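# Stand an amber bottle on the capper's riser

## Task

Lift one amber bottle from the bench and set it upright on the pale riser on the capping machine's platform, directly below the capping head, while every other bottle stays standing.

## Robot and tools

Robot: two six-joint arms, left_arm and right_arm, each ending in a parallel two-finger gripper with a wrist camera. Calibrated bases in the scene frame: left_arm at (-0.036, +0.299, 0) with quat_wxyz (+1.000, 0, 0, -0.017); right_arm at (-0.022, -0.288, 0) with quat_wxyz (+1.000, 0, 0, +0.020). In both base frames +z points up.

Frames: the scene frame has its origin at table-top height, halfway between the nominal bases; +x reaches out over the table, +z is up, and left_arm sits on the +y side (arm names do not match image left/right). Fixed cameras and the table use the scene frame. Every hand pose, hand target and wrist-camera pose is given in that arm's own base frame, so to go from scene to arm coordinates, subtract the base position (the yaw is tiny). Reported hand positions may be off by a few centimetres, more at long reach.

Gripper: fingers point along the gripper's +z axis and close along its y axis. end_effector_position is the spot between the pads, roughly 5 mm short of the fingertips. Opening runs from -1 (closed) to +1 (open, 0.070 m); a full close needs about 1.0 s. To grip, command around 0.05 below the grip_measured value seen at first contact (less below for a softer hold). Pads give about 20 N each.

Row format (used by both motion tools): 16 numbers, all absolute targets, never offsets: left_arm x, y, z (metres, left base frame), qw, qx, qy, qz (orientation, w first), opening; then the same eight for right_arm in its base frame. Both halves must always be filled. An arm meant to stay still should get, at every call, the exact position and quaternion from the last result before it stopped moving, plus its intended opening. To hold an orientation, repeat the same quaternion rather than copying a drifted reported one.

execute_actions(actions, cameras): actions is a list of actions; each action is a list of up to 15 rows, one row per 1/30 s step, and a shorter list repeats its last row to fill 15 steps (0.5 s). An action is rejected for both arms if any target lies over 0.6 m from that gripper's current position along any gripper axis; the whole call fails if an action is malformed or the first one breaks that rule against the latest reported state. Each control step clips the command to within 70 mm and 16 degrees of the measured pose, so one action may fall short; the result's Hand target line shows where the arm is now headed, and the remainder must be commanded next. An empty list just returns state and images.

move(target, speed, blend, opening_speed, blocking, cameras): target is one 16-number row or a list of up to 15 rows, absolute poses as above, followed in straight lines from the Hand target. speed is the path's peak in m/s, 0.002 to 0.5 (default 0.25), one value or one per target; rotation is capped at twice that in rad/s. blend (metres) rounds corners of a list. opening_speed is per second on the -1..+1 scale, at least 0.2. blocking=false returns after about 0.5 s while motion continues; a new move takes over from the running one. The move stops after 10 s even if short. Openings from the first row are sent immediately; openings in later rows are applied only after all arms stop at that row. Paths ignore obstacles and the other arm. The result adds a move: line with the ending (done, off_target, moving, held, fault) and any limits (paced means clipped, held means steps were withheld). done means within 3 mm and 2 degrees, but says nothing about contact.

wait(seconds 0 to 10): lets time pass with commands held. stop(): brakes a running move. zoom_image(camera, region [x0, y0, x1, y1] in pixels, at most 504x504): closer look at the newest image of one camera. read_manual(section "licences"): licence text only. finished_scene(scene 1 or 2): ends the scene irreversibly; the goal must remain true without the robot.

Cameras: cam_head_left, cam_head_right, cam_high, cam_low (all 504x504), cam_left_wrist, cam_right_wrist (672x504). The cameras argument picks which images return: omitted, null or ["all"] for all, [] for none; a wrong name invalidates the call.

Result lines: end_effector_position and end_effector_quat_wxyz per arm, Hand target, Tool commands, grip_measured, Joint positions (the last per arm is the finger opening in metres), Joint torques (total drive output, noisy, offset, not pure contact), plus MOTOR HOT, TORQUE FAULT or OVER-TEMPERATURE FAULT lines when they happen.

Things to avoid: knocking over the other bottles, dropping the bottle or releasing it while it still moves, letting anything leave the table, slamming or pressing hard (contact force grows with speed and with how far the target lies beyond the contact). Contact torque reaching a joint's limit (21.3 N m for waist, shoulder, elbow; 7.44 N m for the three wrist joints, whose motors manage only about 4 N m) freezes that arm for 10 s. Arms colliding can fail the scene; a clearance check holds back commands bringing one arm near the other, but not fingers. Keep the wrist away from the arm's own base and avoid nearly straight arms, which swing unpredictably. Holding loads, stretching out or pushing at unreachable poses heats motors: a warning appears at 65 °C and at 80 °C that arm goes limp for 30 to 60 s. Occasional outside tugs on held parts or pushes on loose ones can occur.

Each tool is called after ">>>" by a JSON object that holds its "api" and its "payload".

## Session

>>> {"api": "execute_actions", "payload": {"actions": []}}

Scene clock: 0.00 s.
left_arm: end_effector_position=(+0.2484, +0.0866, +0.1761) grip_measured=+0.99 end_effector_quat_wxyz=(+0.315, -0.260, +0.896, +0.177) | right_arm: end_effector_position=(+0.0676, +0.3553, +0.1927) grip_measured=+0.99 end_effector_quat_wxyz=(-0.339, +0.721, -0.591, -0.121)
Joint positions: left_arm=[-0.138 1.07 -0.698 0.736 0.936 -1.047 0.07] | right_arm=[1.49 1.325 -0.953 -0.32 0.59 -0.075 0.07]
Joint torques (N m): no reading
Hand target: left_arm +0.2484, +0.0866, +0.1761; +0.315, -0.260, +0.896, +0.177 | right_arm +0.0676, +0.3553, +0.1927; -0.339, +0.721, -0.591, -0.121
Tool commands: left_gripper/opening=+1.0 right_gripper/opening=+1.0

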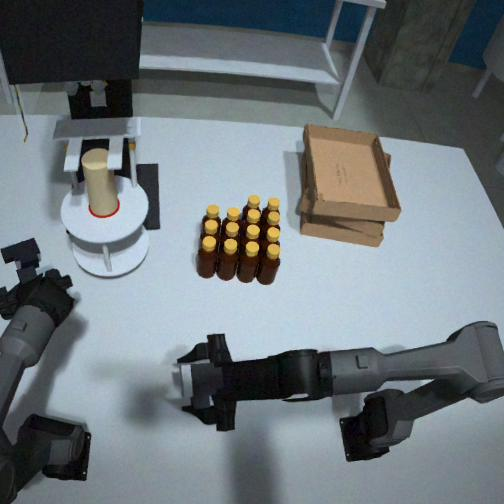

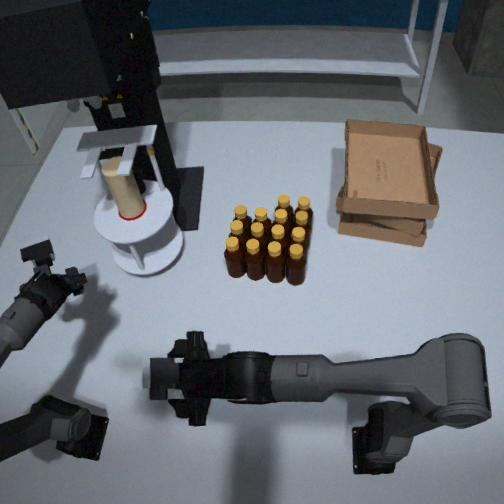

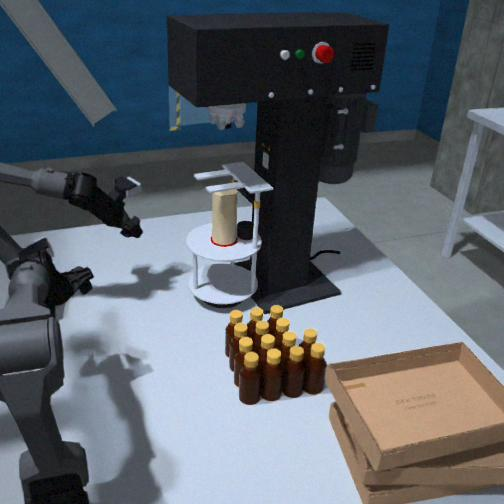

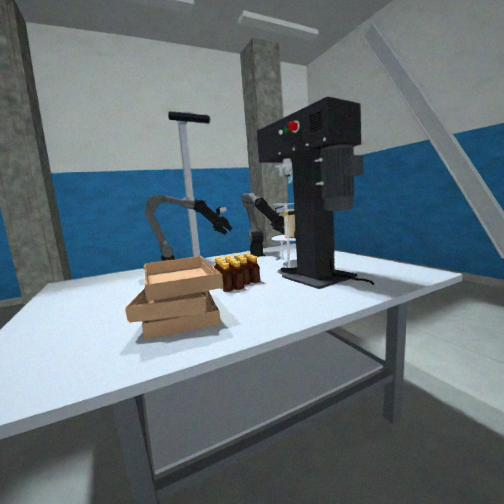

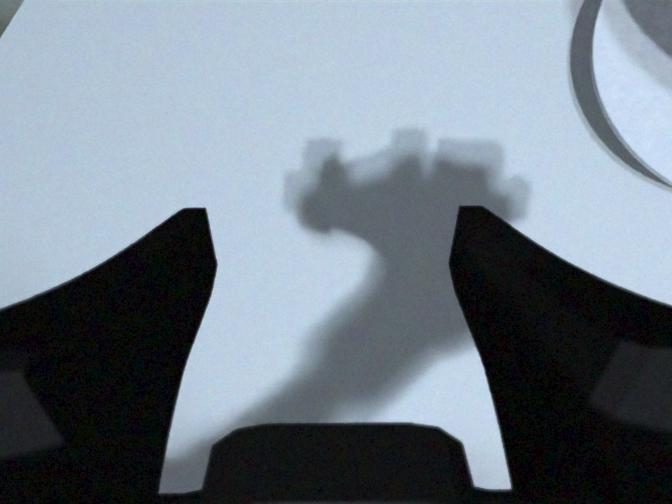

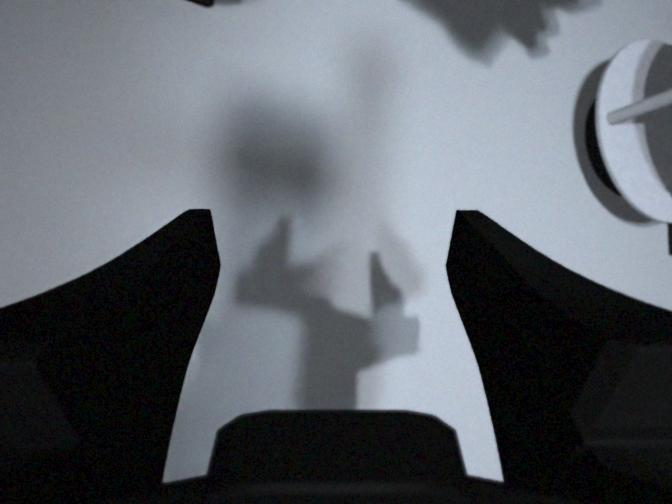

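>>> {"api": "zoom_image", "payload": {"camera": "cam_high", "region": [150, 60, 350, 310]}}

>>> {"api": "zoom_image", "payload": {"camera": "cam_head_left", "region": [30, 50, 300, 300]}}

>>> {"api": "zoom_image", "payload": {"camera": "cam_low", "region": [150, 90, 370, 310]}}

>>> {"api": "zoom_image", "payload": {"camera": "cam_head_right", "region": [60, 50, 330, 300]}}

Scaled by 2.016.

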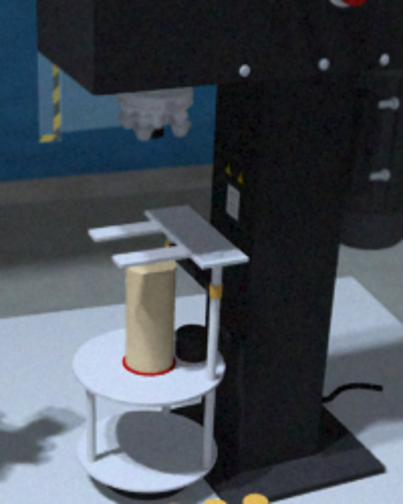

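Scaled by 1.867.

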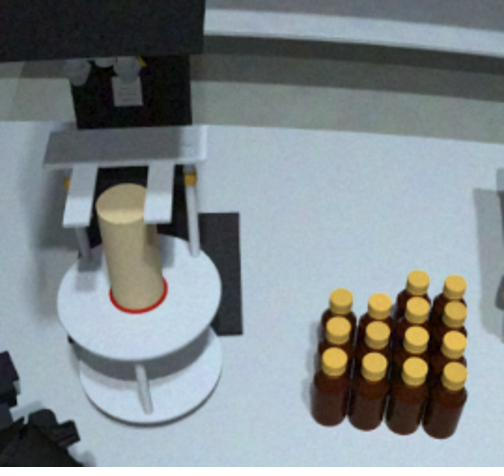

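Scaled by 2.291.

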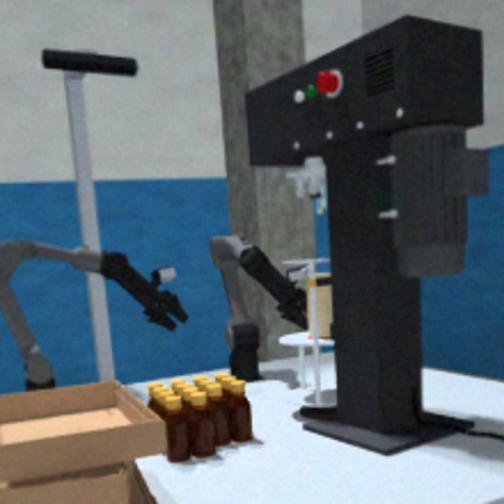

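Scaled by 1.867.

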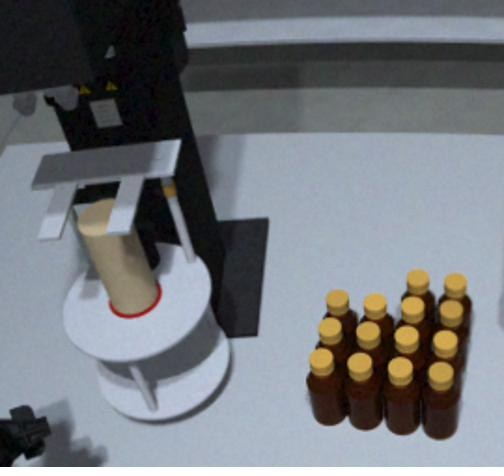

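>>> {"api": "move", "payload": {"target": [[0.2484,0.0866,0.1761,0.315,-0.260,0.896,0.177,1,0.302,0.199,0.195,-0.359,0.434,-0.825,0.020,1],[0.313,-0.199,0.18,0.4805,0.239,0.832,-0.138,1,0.353,-0.078,0.195,-0.323,0.079,-0.929,0.159,1]], "blend": 0.04, "cameras": ["cam_head_left","cam_head_right","cam_high","cam_left_wrist"]}}

Scene clock: 92.27 s.
left_arm: end_effector_position=(+0.3132, -0.1991, +0.1804) grip_measured=+0.99 end_effector_quat_wxyz=(+0.473, +0.242, +0.835, -0.140) | right_arm: end_effector_position=(+0.3531, -0.0783, +0.1949) grip_measured=+0.99 end_effector_quat_wxyz=(+0.323, -0.079, +0.930, -0.159)
Joint positions: left_arm=[-0.563 1.274 -0.646 1.121 -0.006 -1.123 0.07] | right_arm=[-0.111 1.324 -0.961 -0.315 0.599 -0.084 0.07]
Joint torques (N m): left_arm=[0.4 -4.75 -5.74 -0.1 -0.23 -0.04] | right_arm=[0.9 -3.99 -4.72 -0.12 -0.95 -0.12]
Hand target: left_arm +0.3130, -0.1989, +0.1803; +0.473, +0.242, +0.835, -0.140 | right_arm +0.3530, -0.0780, +0.1950; +0.323, -0.079, +0.930, -0.159
Off the commanded pose: left_arm 0.000 m, 1 deg | right_arm 0.000 m, 0 deg.
move: done
Images, in order (width x height): cam_head_left 504x504, cam_head_right 504x504, cam_high 504x504, cam_left_wrist 672x504.

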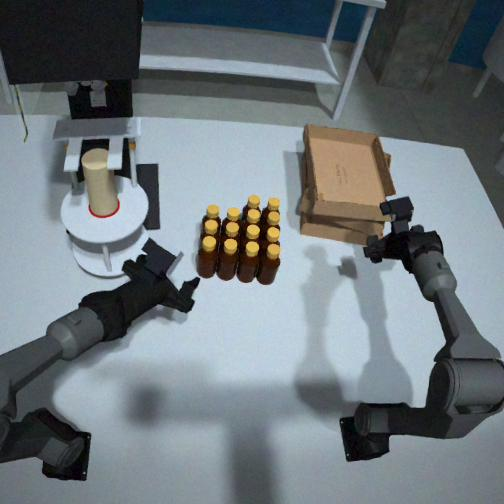

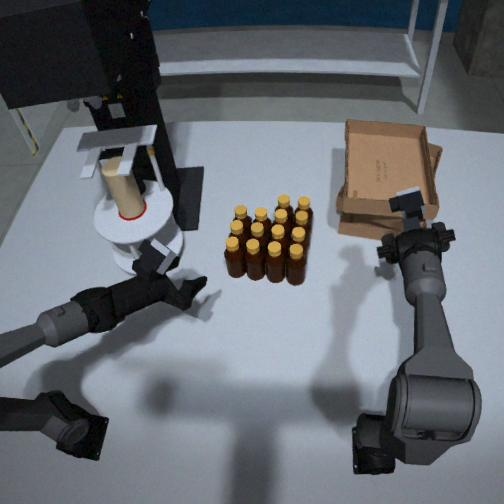

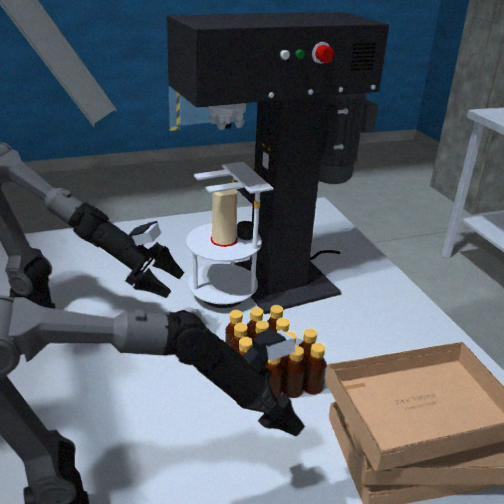

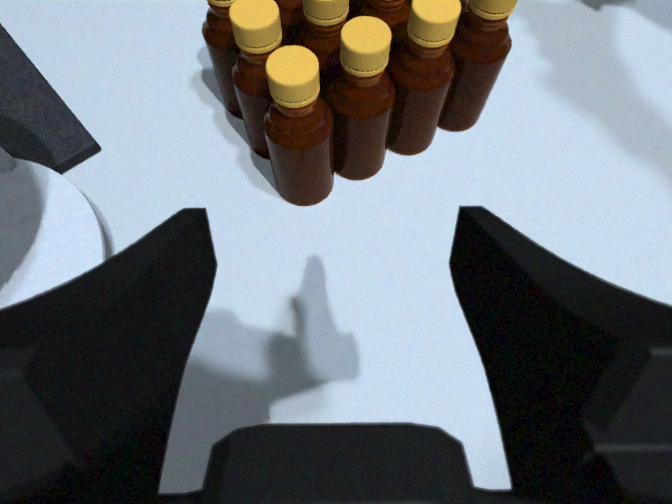

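>>> {"api": "move", "payload": {"target": [0.388,-0.2195,0.116,0.473,0.242,0.835,-0.140,0.257,0.3531,-0.0783,0.195,0.323,-0.079,0.930,-0.159,1], "cameras": ["cam_head_left","cam_high","cam_left_wrist"]}}

Scene clock: 121.77 s.
left_arm: end_effector_position=(+0.3882, -0.2192, +0.1161) grip_measured=+0.26 end_effector_quat_wxyz=(+0.473, +0.242, +0.835, -0.140) | right_arm: end_effector_position=(+0.3531, -0.0780, +0.1951) grip_measured=+0.99 end_effector_quat_wxyz=(+0.323, -0.079, +0.929, -0.159)
Joint positions: left_arm=[-0.473 1.682 -0.769 0.285 -0.296 -0.229 0.044] | right_arm=[-0.111 1.323 -0.961 -0.313 0.599 -0.086 0.07]
Joint torques (N m): left_arm=[-1.27 -5.93 -4.96 -0.09 -0.97 -0.07] | right_arm=[-0.17 -1.98 -5.98 -0.15 -0.64 -0.14]
Hand target: left_arm +0.3880, -0.2195, +0.1160; +0.473, +0.242, +0.835, -0.140 | right_arm +0.3531, -0.0783, +0.1950; +0.323, -0.079, +0.930, -0.159
Off the commanded pose: left_arm 0.000 m, 0 deg | right_arm 0.000 m, 0 deg.
move: done
Images, in order (width x height): cam_head_left 504x504, cam_high 504x504, cam_left_wrist 672x504.

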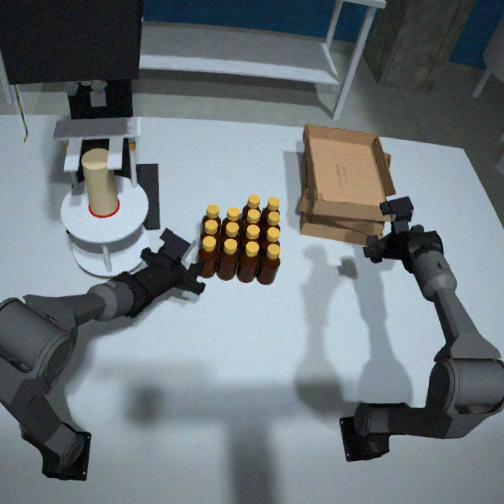

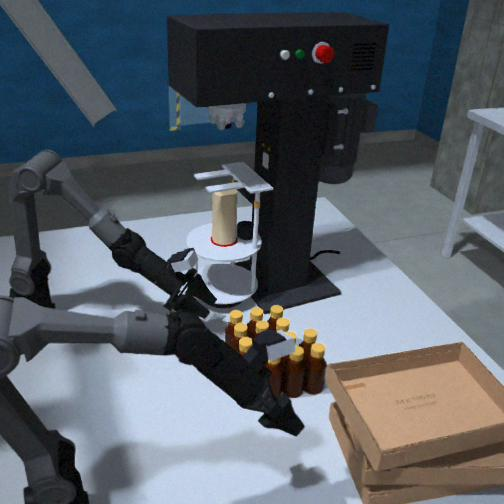

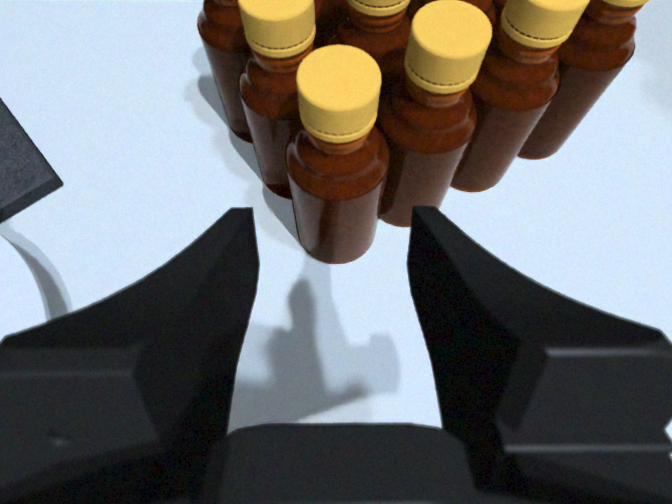

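>>> {"api": "move", "payload": {"target": [0.4355,-0.251,0.112,0.473,0.242,0.835,-0.140,0.257,0.3531,-0.0783,0.195,0.323,-0.079,0.930,-0.159,1], "speed": 0.1, "cameras": ["cam_head_left","cam_high","cam_low","cam_left_wrist"]}}

>>> {"api": "zoom_image", "payload": {"camera": "cam_low", "region": [190, 200, 310, 310]}}

Scene clock: 130.77 s.
left_arm: end_effector_position=(+0.4358, -0.2510, +0.1117) grip_measured=+0.26 end_effector_quat_wxyz=(+0.473, +0.242, +0.836, -0.140) | right_arm: end_effector_position=(+0.3531, -0.0780, +0.1951) grip_measured=+0.99 end_effector_quat_wxyz=(+0.323, -0.079, +0.929, -0.159)
Joint positions: left_arm=[-0.494 1.856 -1.006 0.285 -0.232 -0.245 0.044] | right_arm=[-0.111 1.323 -0.961 -0.313 0.599 -0.086 0.07]
Joint torques (N m): left_arm=[-1.1 -8.21 -5.23 -0.07 -0.8 -0.04] | right_arm=[-0.26 -2.3 -6.4 -0.3 -0.82 -0.23]
Hand target: left_arm +0.4355, -0.2510, +0.1120; +0.473, +0.242, +0.835, -0.140 | right_arm +0.3531, -0.0783, +0.1950; +0.323, -0.079, +0.930, -0.159
Off the commanded pose: left_arm 0.000 m, 0 deg | right_arm 0.000 m, 0 deg.
move: done
Images, in order (width x height): cam_head_left 504x504, cam_high 504x504, cam_low 504x504, cam_left_wrist 672x504.

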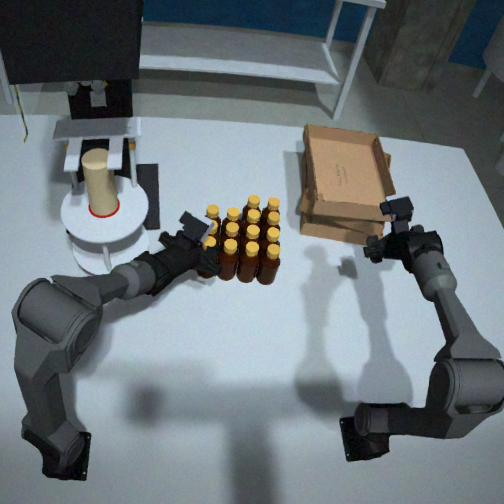

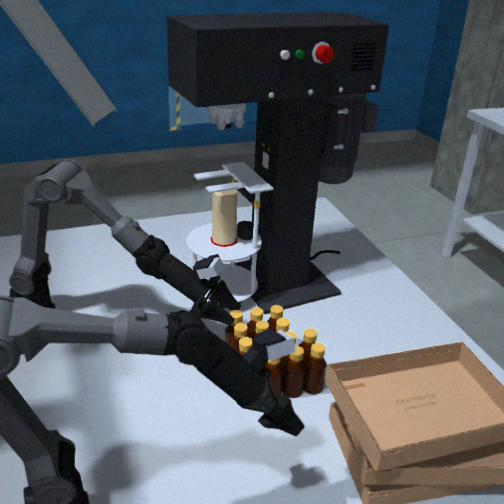

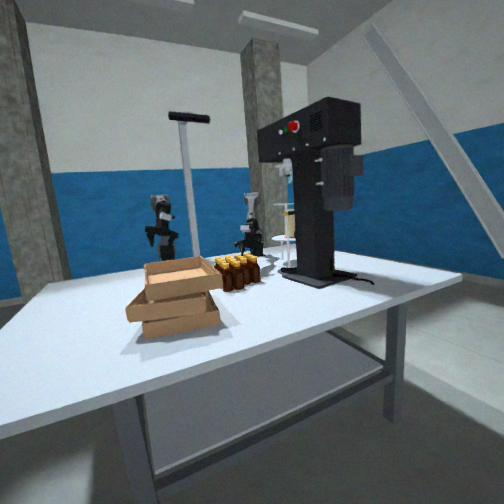

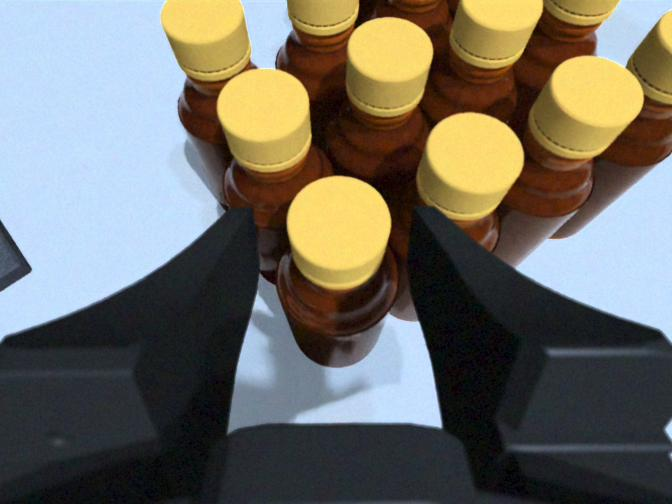

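Scaled by 4.200.

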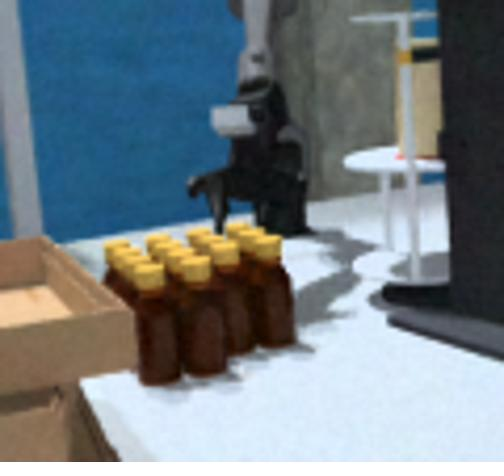

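>>> {"api": "move", "payload": {"target": [[0.437,-0.253,0.112,0.473,0.242,0.835,-0.140,0.257,0.3531,-0.0783,0.195,0.323,-0.079,0.930,-0.159,1],[0.437,-0.253,0.112,0.473,0.242,0.835,-0.140,-0.32,0.3531,-0.0783,0.195,0.323,-0.079,0.930,-0.159,1]], "speed": 0.05, "opening_speed": 0.5, "cameras": ["cam_left_wrist"]}}

Scene clock: 144.07 s.
left_arm: end_effector_position=(+0.4369, -0.2531, +0.1123) grip_measured=-0.19 end_effector_quat_wxyz=(+0.474, +0.242, +0.835, -0.140) | right_arm: end_effector_position=(+0.3531, -0.0780, +0.1951) grip_measured=+0.99 end_effector_quat_wxyz=(+0.323, -0.079, +0.929, -0.159)
Joint positions: left_arm=[-0.498 1.861 -1.015 0.278 -0.228 -0.239 0.028] | right_arm=[-0.111 1.323 -0.961 -0.313 0.599 -0.086 0.07]
Joint torques (N m): left_arm=[-0.62 -7.54 -7.35 -0.25 -0.73 0.03] | right_arm=[-0.15 -2.42 -6 -0.24 -0.92 -0.09]
Hand target: left_arm +0.4370, -0.2530, +0.1120; +0.473, +0.242, +0.835, -0.140 | right_arm +0.3531, -0.0783, +0.1950; +0.323, -0.079, +0.930, -0.159
Off the commanded pose: left_arm 0.000 m, 0 deg | right_arm 0.000 m, 0 deg.
move: done
Images, in order (width x height): cam_left_wrist 672x504.

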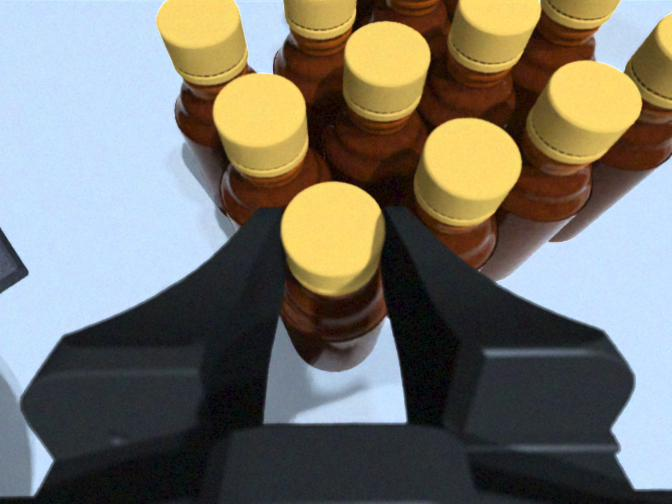

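>>> {"api": "move", "payload": {"target": [[0.437,-0.253,0.27,0.473,0.242,0.835,-0.140,-0.32,0.3531,-0.0783,0.195,0.323,-0.079,0.930,-0.159,1],[0.277,-0.01,0.4,0.494,-0.0152,0.8694,0.0086,-0.32,0.3531,-0.0783,0.195,0.323,-0.079,0.930,-0.159,1]], "speed": [0.12,0.2], "blend": 0.03}}

Scene clock: 161.93 s.
left_arm: end_effector_position=(+0.2767, -0.0097, +0.4003) grip_measured=-0.19 end_effector_quat_wxyz=(+0.494, -0.015, +0.869, +0.009) | right_arm: end_effector_position=(+0.3531, -0.0780, +0.1951) grip_measured=+0.99 end_effector_quat_wxyz=(+0.323, -0.079, +0.929, -0.159)
Joint positions: left_arm=[-0.189 0.981 -1.371 0.224 1.036 -0.232 0.028] | right_arm=[-0.111 1.323 -0.961 -0.313 0.599 -0.086 0.07]
Joint torques (N m): left_arm=[-1.5 -1.67 -6.92 0.22 -1.4 -0.11] | right_arm=[-0.54 -2.02 -6.05 -0.28 -0.97 -0.14]
Hand target: left_arm +0.2770, -0.0100, +0.4000; +0.494, -0.015, +0.869, +0.009 | right_arm +0.3531, -0.0783, +0.1950; +0.323, -0.079, +0.930, -0.159
Off the commanded pose: left_arm 0.001 m, 0 deg | right_arm 0.000 m, 0 deg.
move: done

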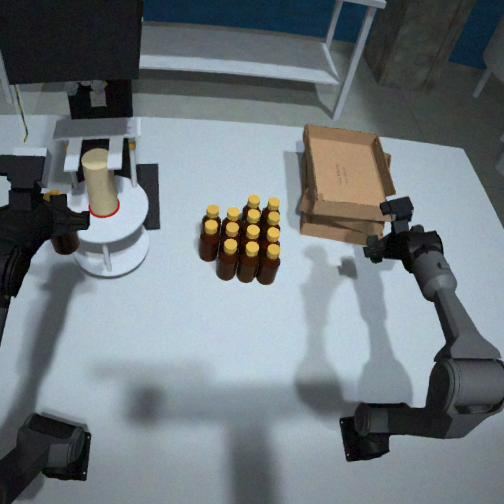

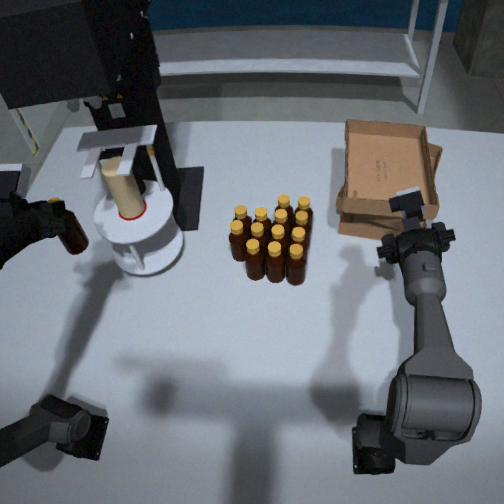

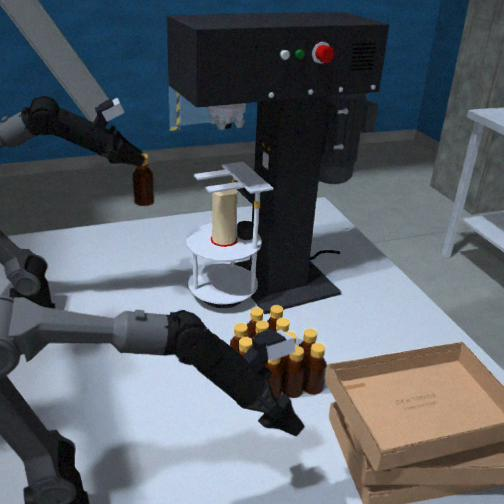

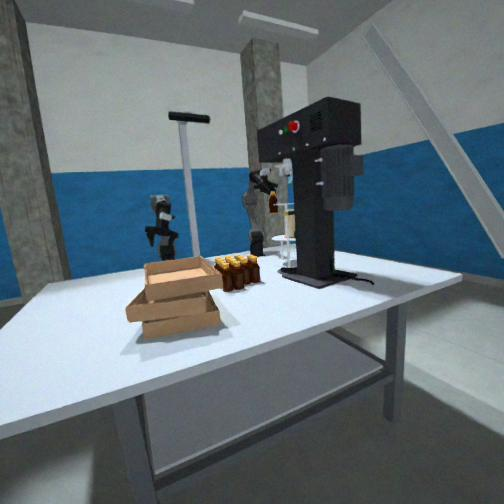

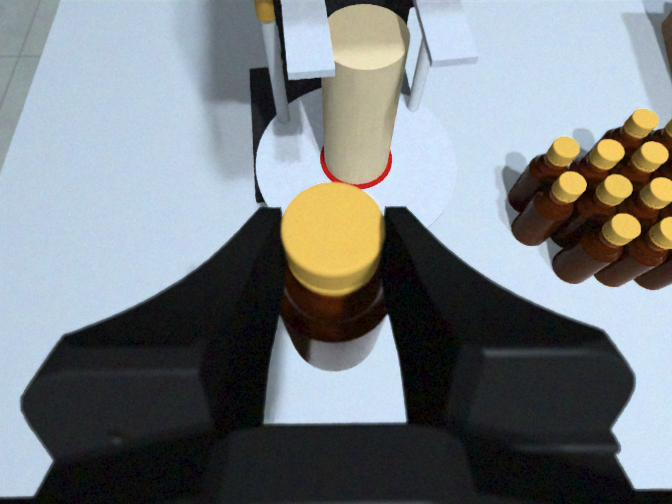

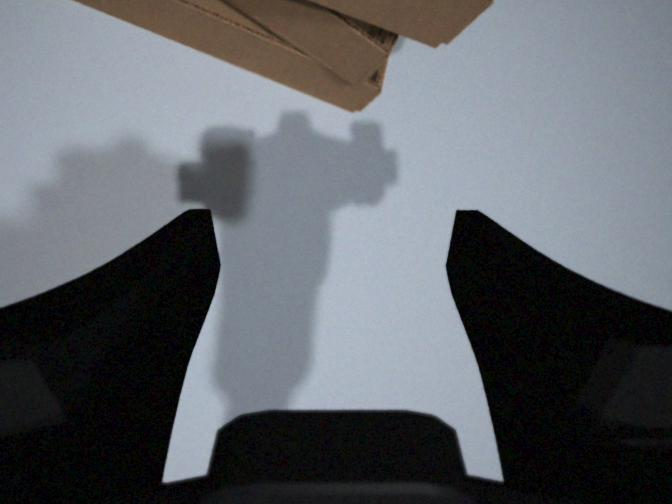

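>>> {"api": "move", "payload": {"target": [0.2,-0.01,0.36,0.793,-0.0107,0.609,0.0139,-0.32,0.3531,-0.0783,0.195,0.323,-0.079,0.930,-0.159,1], "cameras": ["cam_left_wrist","cam_high"]}}

Scene clock: 192.47 s.
left_arm: end_effector_position=(+0.2000, -0.0094, +0.3601) grip_measured=-0.19 end_effector_quat_wxyz=(+0.796, +0.016, +0.606, -0.006) | right_arm: end_effector_position=(+0.3531, -0.0780, +0.1951) grip_measured=+0.99 end_effector_quat_wxyz=(+0.323, -0.079, +0.929, -0.159)
Joint positions: left_arm=[0.167 0.297 -0.358 0.997 -0.23 -1.02 0.028] | right_arm=[-0.111 1.323 -0.961 -0.313 0.599 -0.086 0.07]
Joint torques (N m): left_arm=[-0.39 0.52 -7.9 -0.46 -0.67 0.04] | right_arm=[-0.29 -2.57 -6.01 -0.28 -0.93 -0.11]
Hand target: left_arm +0.2000, -0.0093, +0.3599; +0.795, +0.016, +0.606, -0.006 | right_arm +0.3531, -0.0783, +0.1950; +0.323, -0.079, +0.930, -0.159
Off the commanded pose: left_arm 0.001 m, 4 deg | right_arm 0.000 m, 0 deg.
move: off_target (left_arm)
Images, in order (width x height): cam_high 504x504, cam_left_wrist 672x504.

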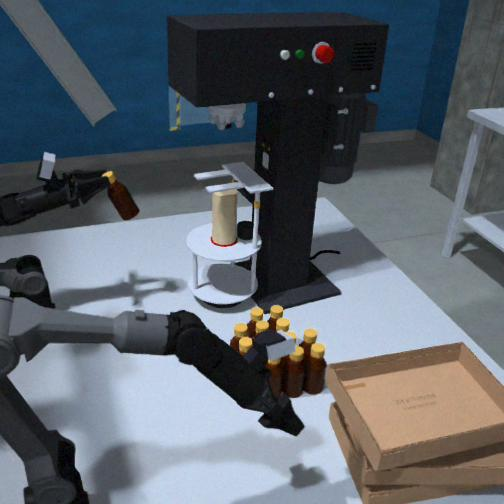

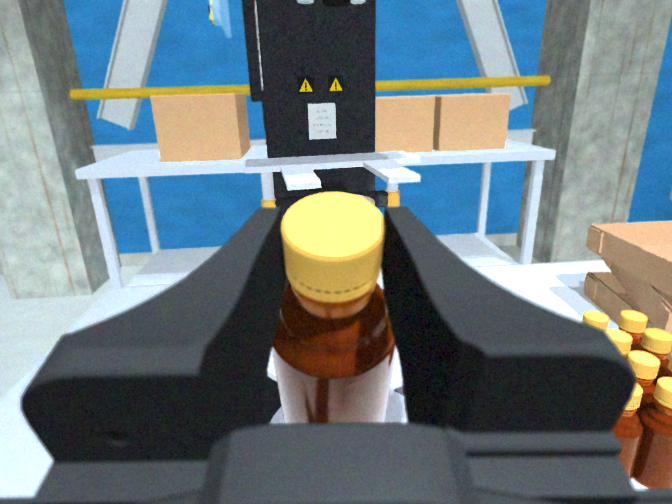

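>>> {"api": "move", "payload": {"target": [[0.36,-0.13,0.25,0.487,0.1457,0.857,-0.0828,-0.32,0.3531,-0.0783,0.195,0.323,-0.079,0.930,-0.159,1],[0.40,-0.14,0.15,0.487,0.1457,0.857,-0.0828,-0.32,0.3531,-0.0783,0.195,0.323,-0.079,0.930,-0.159,1],[0.40,-0.14,0.1125,0.487,0.1457,0.857,-0.0828,-0.32,0.3531,-0.0783,0.195,0.323,-0.079,0.930,-0.159,1]], "speed": [0.2,0.15,0.04], "blend": [0.03,0.01,0], "cameras": ["cam_left_wrist","cam_high","cam_head_right"]}}

Scene clock: 222.73 s.
left_arm: end_effector_position=(+0.4005, -0.1400, +0.1132) grip_measured=-0.19 end_effector_quat_wxyz=(+0.488, +0.145, +0.856, -0.083) | right_arm: end_effector_position=(+0.3531, -0.0780, +0.1951) grip_measured=+0.99 end_effector_quat_wxyz=(+0.323, -0.079, +0.929, -0.159)
Joint positions: left_arm=[-0.336 1.626 -0.673 0.001 -0.331 -0.001 0.028] | right_arm=[-0.111 1.323 -0.961 -0.313 0.599 -0.086 0.07]
Joint torques (N m): left_arm=[-1.42 -6.45 -5.67 -0.21 -0.67 0.07] | right_arm=[-0.12 -2.43 -5.64 -0.26 -0.89 -0.05]
Hand target: left_arm +0.4000, -0.1400, +0.1125; +0.487, +0.146, +0.857, -0.083 | right_arm +0.3531, -0.0783, +0.1950; +0.323, -0.079, +0.930, -0.159
Off the commanded pose: left_arm 0.001 m, 0 deg | right_arm 0.000 m, 0 deg.
move: done
Images, in order (width x height): cam_head_right 504x504, cam_high 504x504, cam_left_wrist 672x504.

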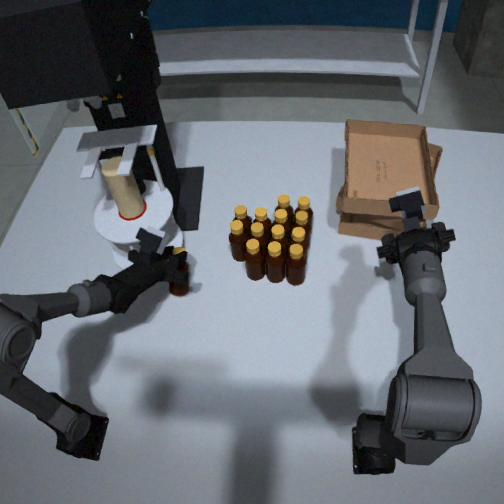

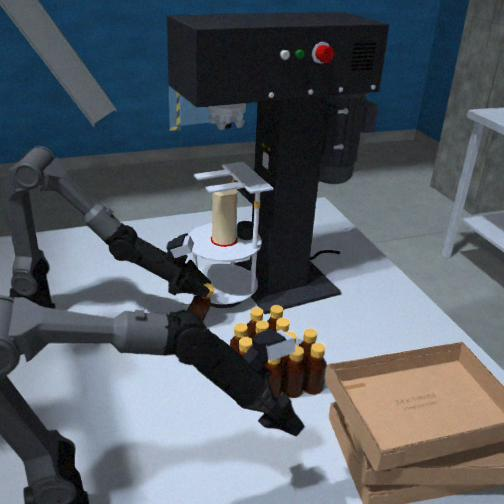

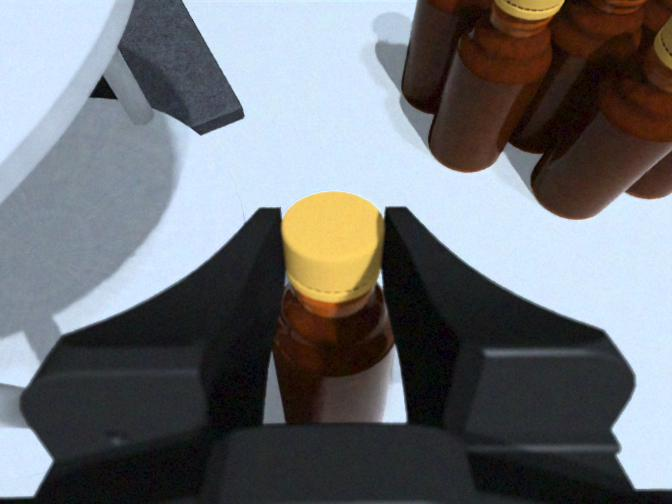

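>>> {"api": "move", "payload": {"target": [0.40,-0.14,0.16,0.6403,0.1274,0.7498,-0.1088,-0.32,0.3531,-0.0783,0.195,0.323,-0.079,0.930,-0.159,1], "cameras": ["cam_left_wrist","cam_high"]}}

>>> {"api": "zoom_image", "payload": {"camera": "cam_high", "region": [130, 200, 280, 350]}}

Scene clock: 246.13 s.
left_arm: end_effector_position=(+0.4002, -0.1398, +0.1602) grip_measured=-0.19 end_effector_quat_wxyz=(+0.640, +0.127, +0.750, -0.109) | right_arm: end_effector_position=(+0.3531, -0.0780, +0.1951) grip_measured=+0.99 end_effector_quat_wxyz=(+0.323, -0.079, +0.929, -0.159)
Joint positions: left_arm=[-0.336 1.651 -0.513 0 -0.893 0 0.028] | right_arm=[-0.111 1.323 -0.961 -0.313 0.599 -0.086 0.07]
Joint torques (N m): left_arm=[-1.54 -6.61 -5.77 -0.23 -1.37 0.06] | right_arm=[-0.19 -2.71 -5.9 -0.18 -0.85 -0.04]
Hand target: left_arm +0.4000, -0.1400, +0.1600; +0.640, +0.127, +0.750, -0.109 | right_arm +0.3531, -0.0783, +0.1950; +0.323, -0.079, +0.930, -0.159
Off the commanded pose: left_arm 0.000 m, 0 deg | right_arm 0.000 m, 0 deg.
move: done
Images, in order (width x height): cam_high 504x504, cam_left_wrist 672x504.

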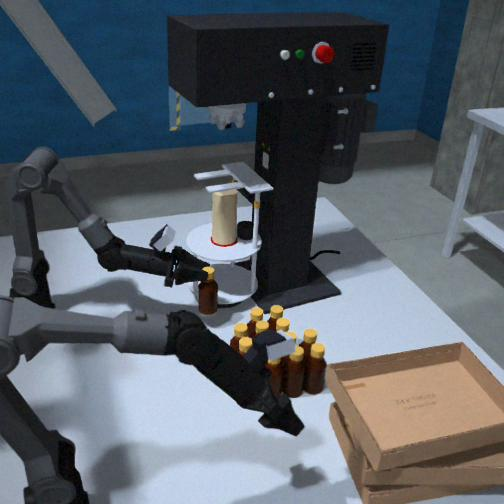

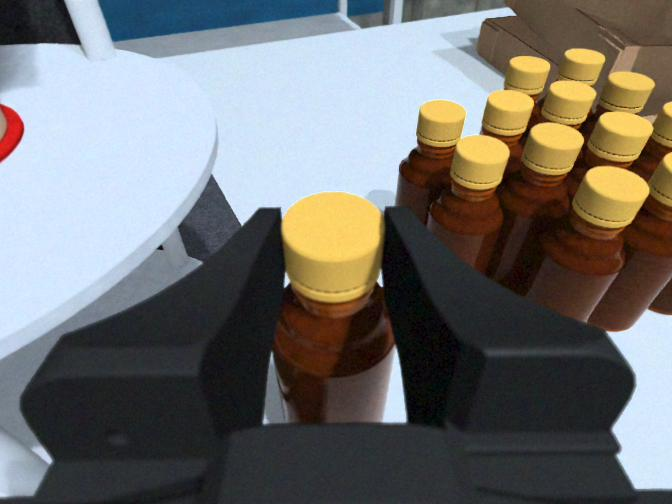

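Scaled by 3.360.

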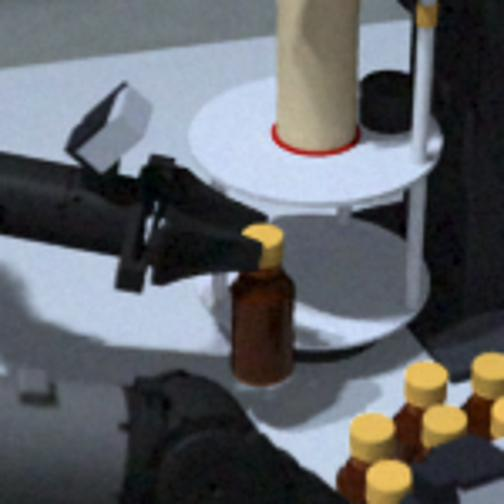

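>>> {"api": "move", "payload": {"target": [[0.34,-0.12,0.3,0.6403,0.1274,0.7498,-0.1088,-0.32,0.3531,-0.0783,0.195,0.323,-0.079,0.930,-0.159,1],[0.32,-0.025,0.42,0.6494,0,0.7604,0,-0.32,0.3531,-0.0783,0.195,0.323,-0.079,0.930,-0.159,1]], "blend": 0.04, "speed": 0.18, "cameras": ["cam_left_wrist","cam_high","cam_head_left","cam_low"]}}

>>> {"api": "zoom_image", "payload": {"camera": "cam_high", "region": [100, 60, 300, 260]}}

Scene clock: 260.70 s.
left_arm: end_effector_position=(+0.3199, -0.0250, +0.4207) grip_measured=-0.19 end_effector_quat_wxyz=(+0.650, +0.000, +0.760, +0.000) | right_arm: end_effector_position=(+0.3531, -0.0780, +0.1951) grip_measured=+0.99 end_effector_quat_wxyz=(+0.323, -0.079, +0.929, -0.159)
Joint positions: left_arm=[-0.243 0.943 -1.095 0.561 0.462 -0.551 0.028] | right_arm=[-0.111 1.323 -0.961 -0.313 0.599 -0.086 0.07]
Joint torques (N m): left_arm=[-1.17 -2.18 -7.78 0.1 -1.17 0.03] | right_arm=[-0.05 -2.21 -6.18 -0.18 -0.81 -0.02]
Hand target: left_arm +0.3200, -0.0250, +0.4200; +0.649, +0.000, +0.760, +0.000 | right_arm +0.3531, -0.0783, +0.1950; +0.323, -0.079, +0.930, -0.159
Off the commanded pose: left_arm 0.001 m, 0 deg | right_arm 0.000 m, 0 deg.
move: done
Images, in order (width x height): cam_head_left 504x504, cam_high 504x504, cam_low 504x504, cam_left_wrist 672x504.

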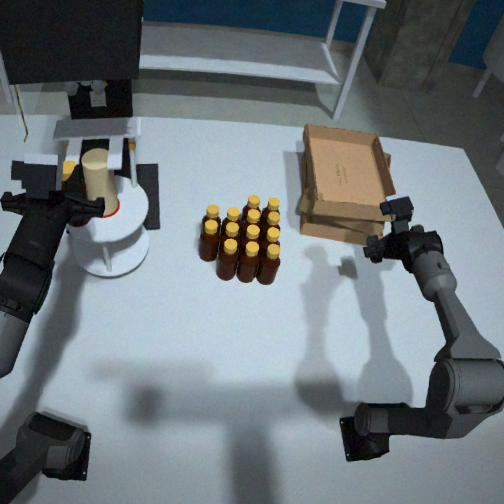

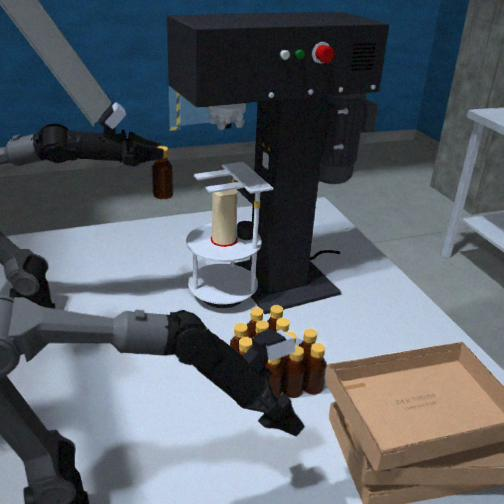

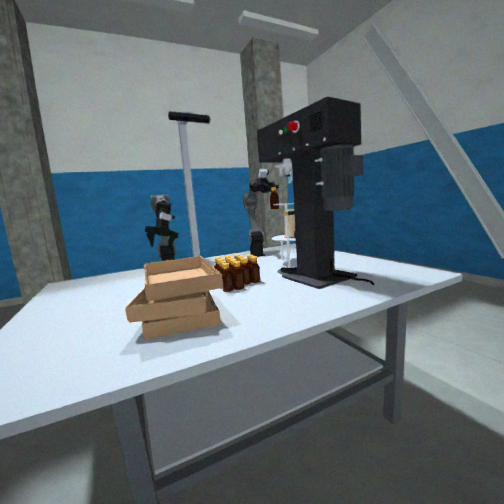

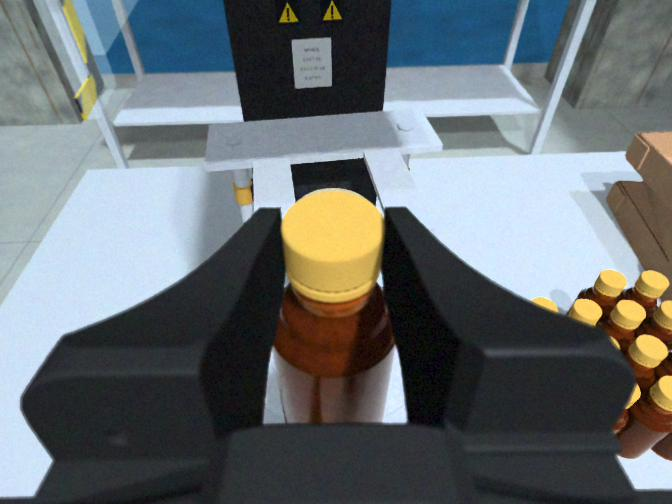

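Scaled by 2.520.

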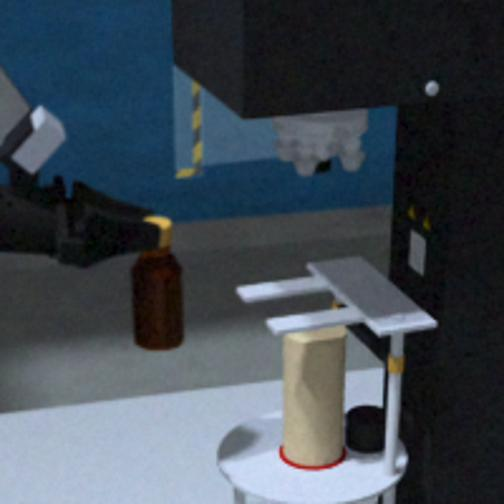

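>>> {"api": "move", "payload": {"target": [[0.34,-0.12,0.28,0.6403,0.1274,0.7498,-0.1088,-0.32,0.3531,-0.0783,0.195,0.323,-0.079,0.930,-0.159,1],[0.40,-0.14,0.16,0.6403,0.1274,0.7498,-0.1088,-0.32,0.3531,-0.0783,0.195,0.323,-0.079,0.930,-0.159,1],[0.40,-0.14,0.1125,0.6403,0.1274,0.7498,-0.1088,-0.32,0.3531,-0.0783,0.195,0.323,-0.079,0.930,-0.159,1],[0.40,-0.14,0.1125,0.6403,0.1274,0.7498,-0.1088,0.6,0.3531,-0.0783,0.195,0.323,-0.079,0.930,-0.159,1]], "speed": [0.2,0.15,0.035,0.05], "blend": [0.03,0.01,0,0], "opening_speed": 0.5, "cameras": ["cam_left_wrist","cam_high"]}}

Scene clock: 345.03 s.
left_arm: end_effector_position=(+0.4001, -0.1397, +0.1129) grip_measured=+0.60 end_effector_quat_wxyz=(+0.641, +0.127, +0.749, -0.109) | right_arm: end_effector_position=(+0.3531, -0.0780, +0.1951) grip_measured=+0.99 end_effector_quat_wxyz=(+0.323, -0.079, +0.929, -0.159)
Joint positions: left_arm=[-0.336 1.856 -0.468 0 -1.144 -0.001 0.056] | right_arm=[-0.111 1.323 -0.961 -0.313 0.599 -0.086 0.07]
Joint torques (N m): left_arm=[-1.33 -5.73 -5.3 0 -0.79 0.01] | right_arm=[0.19 -3.1 -5.5 -0.13 -0.77 -0.04]
Hand target: left_arm +0.4000, -0.1400, +0.1125; +0.640, +0.127, +0.750, -0.109 | right_arm +0.3531, -0.0783, +0.1950; +0.323, -0.079, +0.930, -0.159
Off the commanded pose: left_arm 0.001 m, 0 deg | right_arm 0.000 m, 0 deg.
move: done
Images, in order (width x height): cam_high 504x504, cam_left_wrist 672x504.

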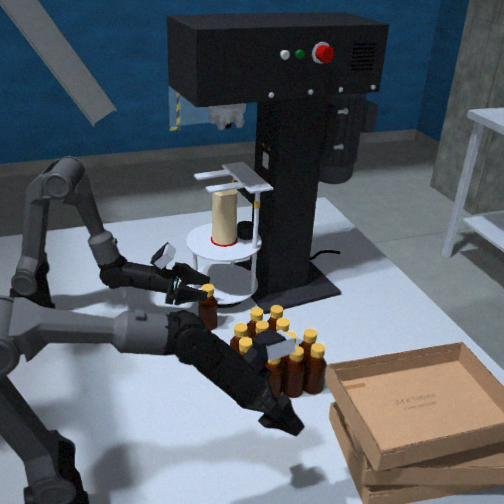

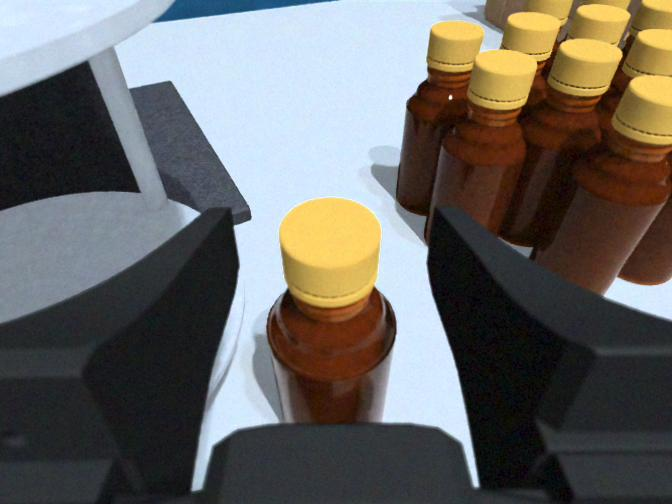

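>>> {"api": "move", "payload": {"target": [[0.348,-0.122,0.115,0.6403,0.1274,0.7498,-0.1088,0.6,0.3531,-0.0783,0.195,0.323,-0.079,0.930,-0.159,1],[0.348,-0.122,0.060,0.6205,0.1302,0.7662,-0.1055,0.6,0.3531,-0.0783,0.195,0.323,-0.079,0.930,-0.159,1],[0.400,-0.140,0.060,0.6205,0.1302,0.7662,-0.1055,0.6,0.3531,-0.0783,0.195,0.323,-0.079,0.930,-0.159,1]], "speed": 0.1, "cameras": ["cam_left_wrist","cam_high"]}}

Scene clock: 354.27 s.
left_arm: end_effector_position=(+0.4004, -0.1403, +0.0602) grip_measured=+0.60 end_effector_quat_wxyz=(+0.609, +0.132, +0.776, -0.104) | right_arm: end_effector_position=(+0.3531, -0.0780, +0.1951) grip_measured=+0.99 end_effector_quat_wxyz=(+0.323, -0.079, +0.929, -0.159)
Joint positions: left_arm=[-0.337 2.026 -0.481 0 -1.218 -0.001 0.056] | right_arm=[-0.111 1.323 -0.961 -0.313 0.599 -0.086 0.07]
Joint torques (N m): left_arm=[0.23 -7.37 -2.24 -0.02 -1.1 -0.08] | right_arm=[0.03 -2.27 -5.55 -0.14 -0.76 -0.01]
Hand target: left_arm +0.4002, -0.1401, +0.0603; +0.608, +0.132, +0.776, -0.103 | right_arm +0.3531, -0.0783, +0.1950; +0.323, -0.079, +0.930, -0.159
Off the commanded pose: left_arm 0.001 m, 2 deg | right_arm 0.000 m, 0 deg.
joint sent to its limit (left arm) — joint 5 (wrist pitch), lower limit. The joint targets still meet the commanded pose.
move: done
Images, in order (width x height): cam_high 504x504, cam_left_wrist 672x504.

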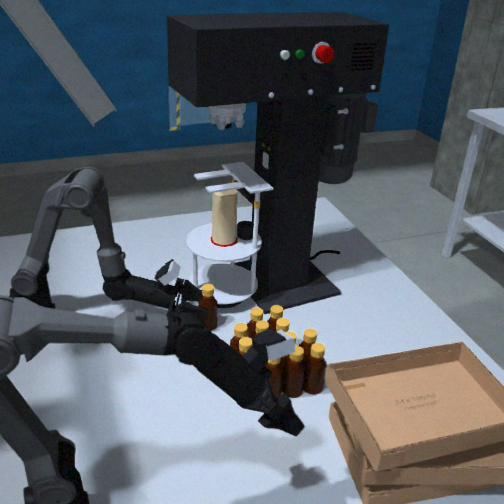

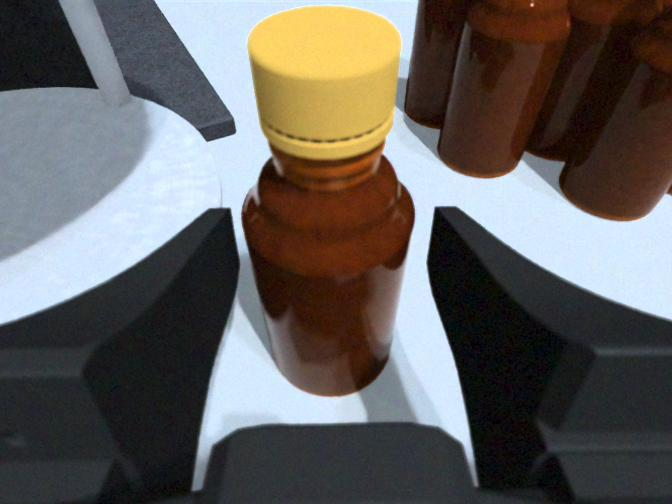

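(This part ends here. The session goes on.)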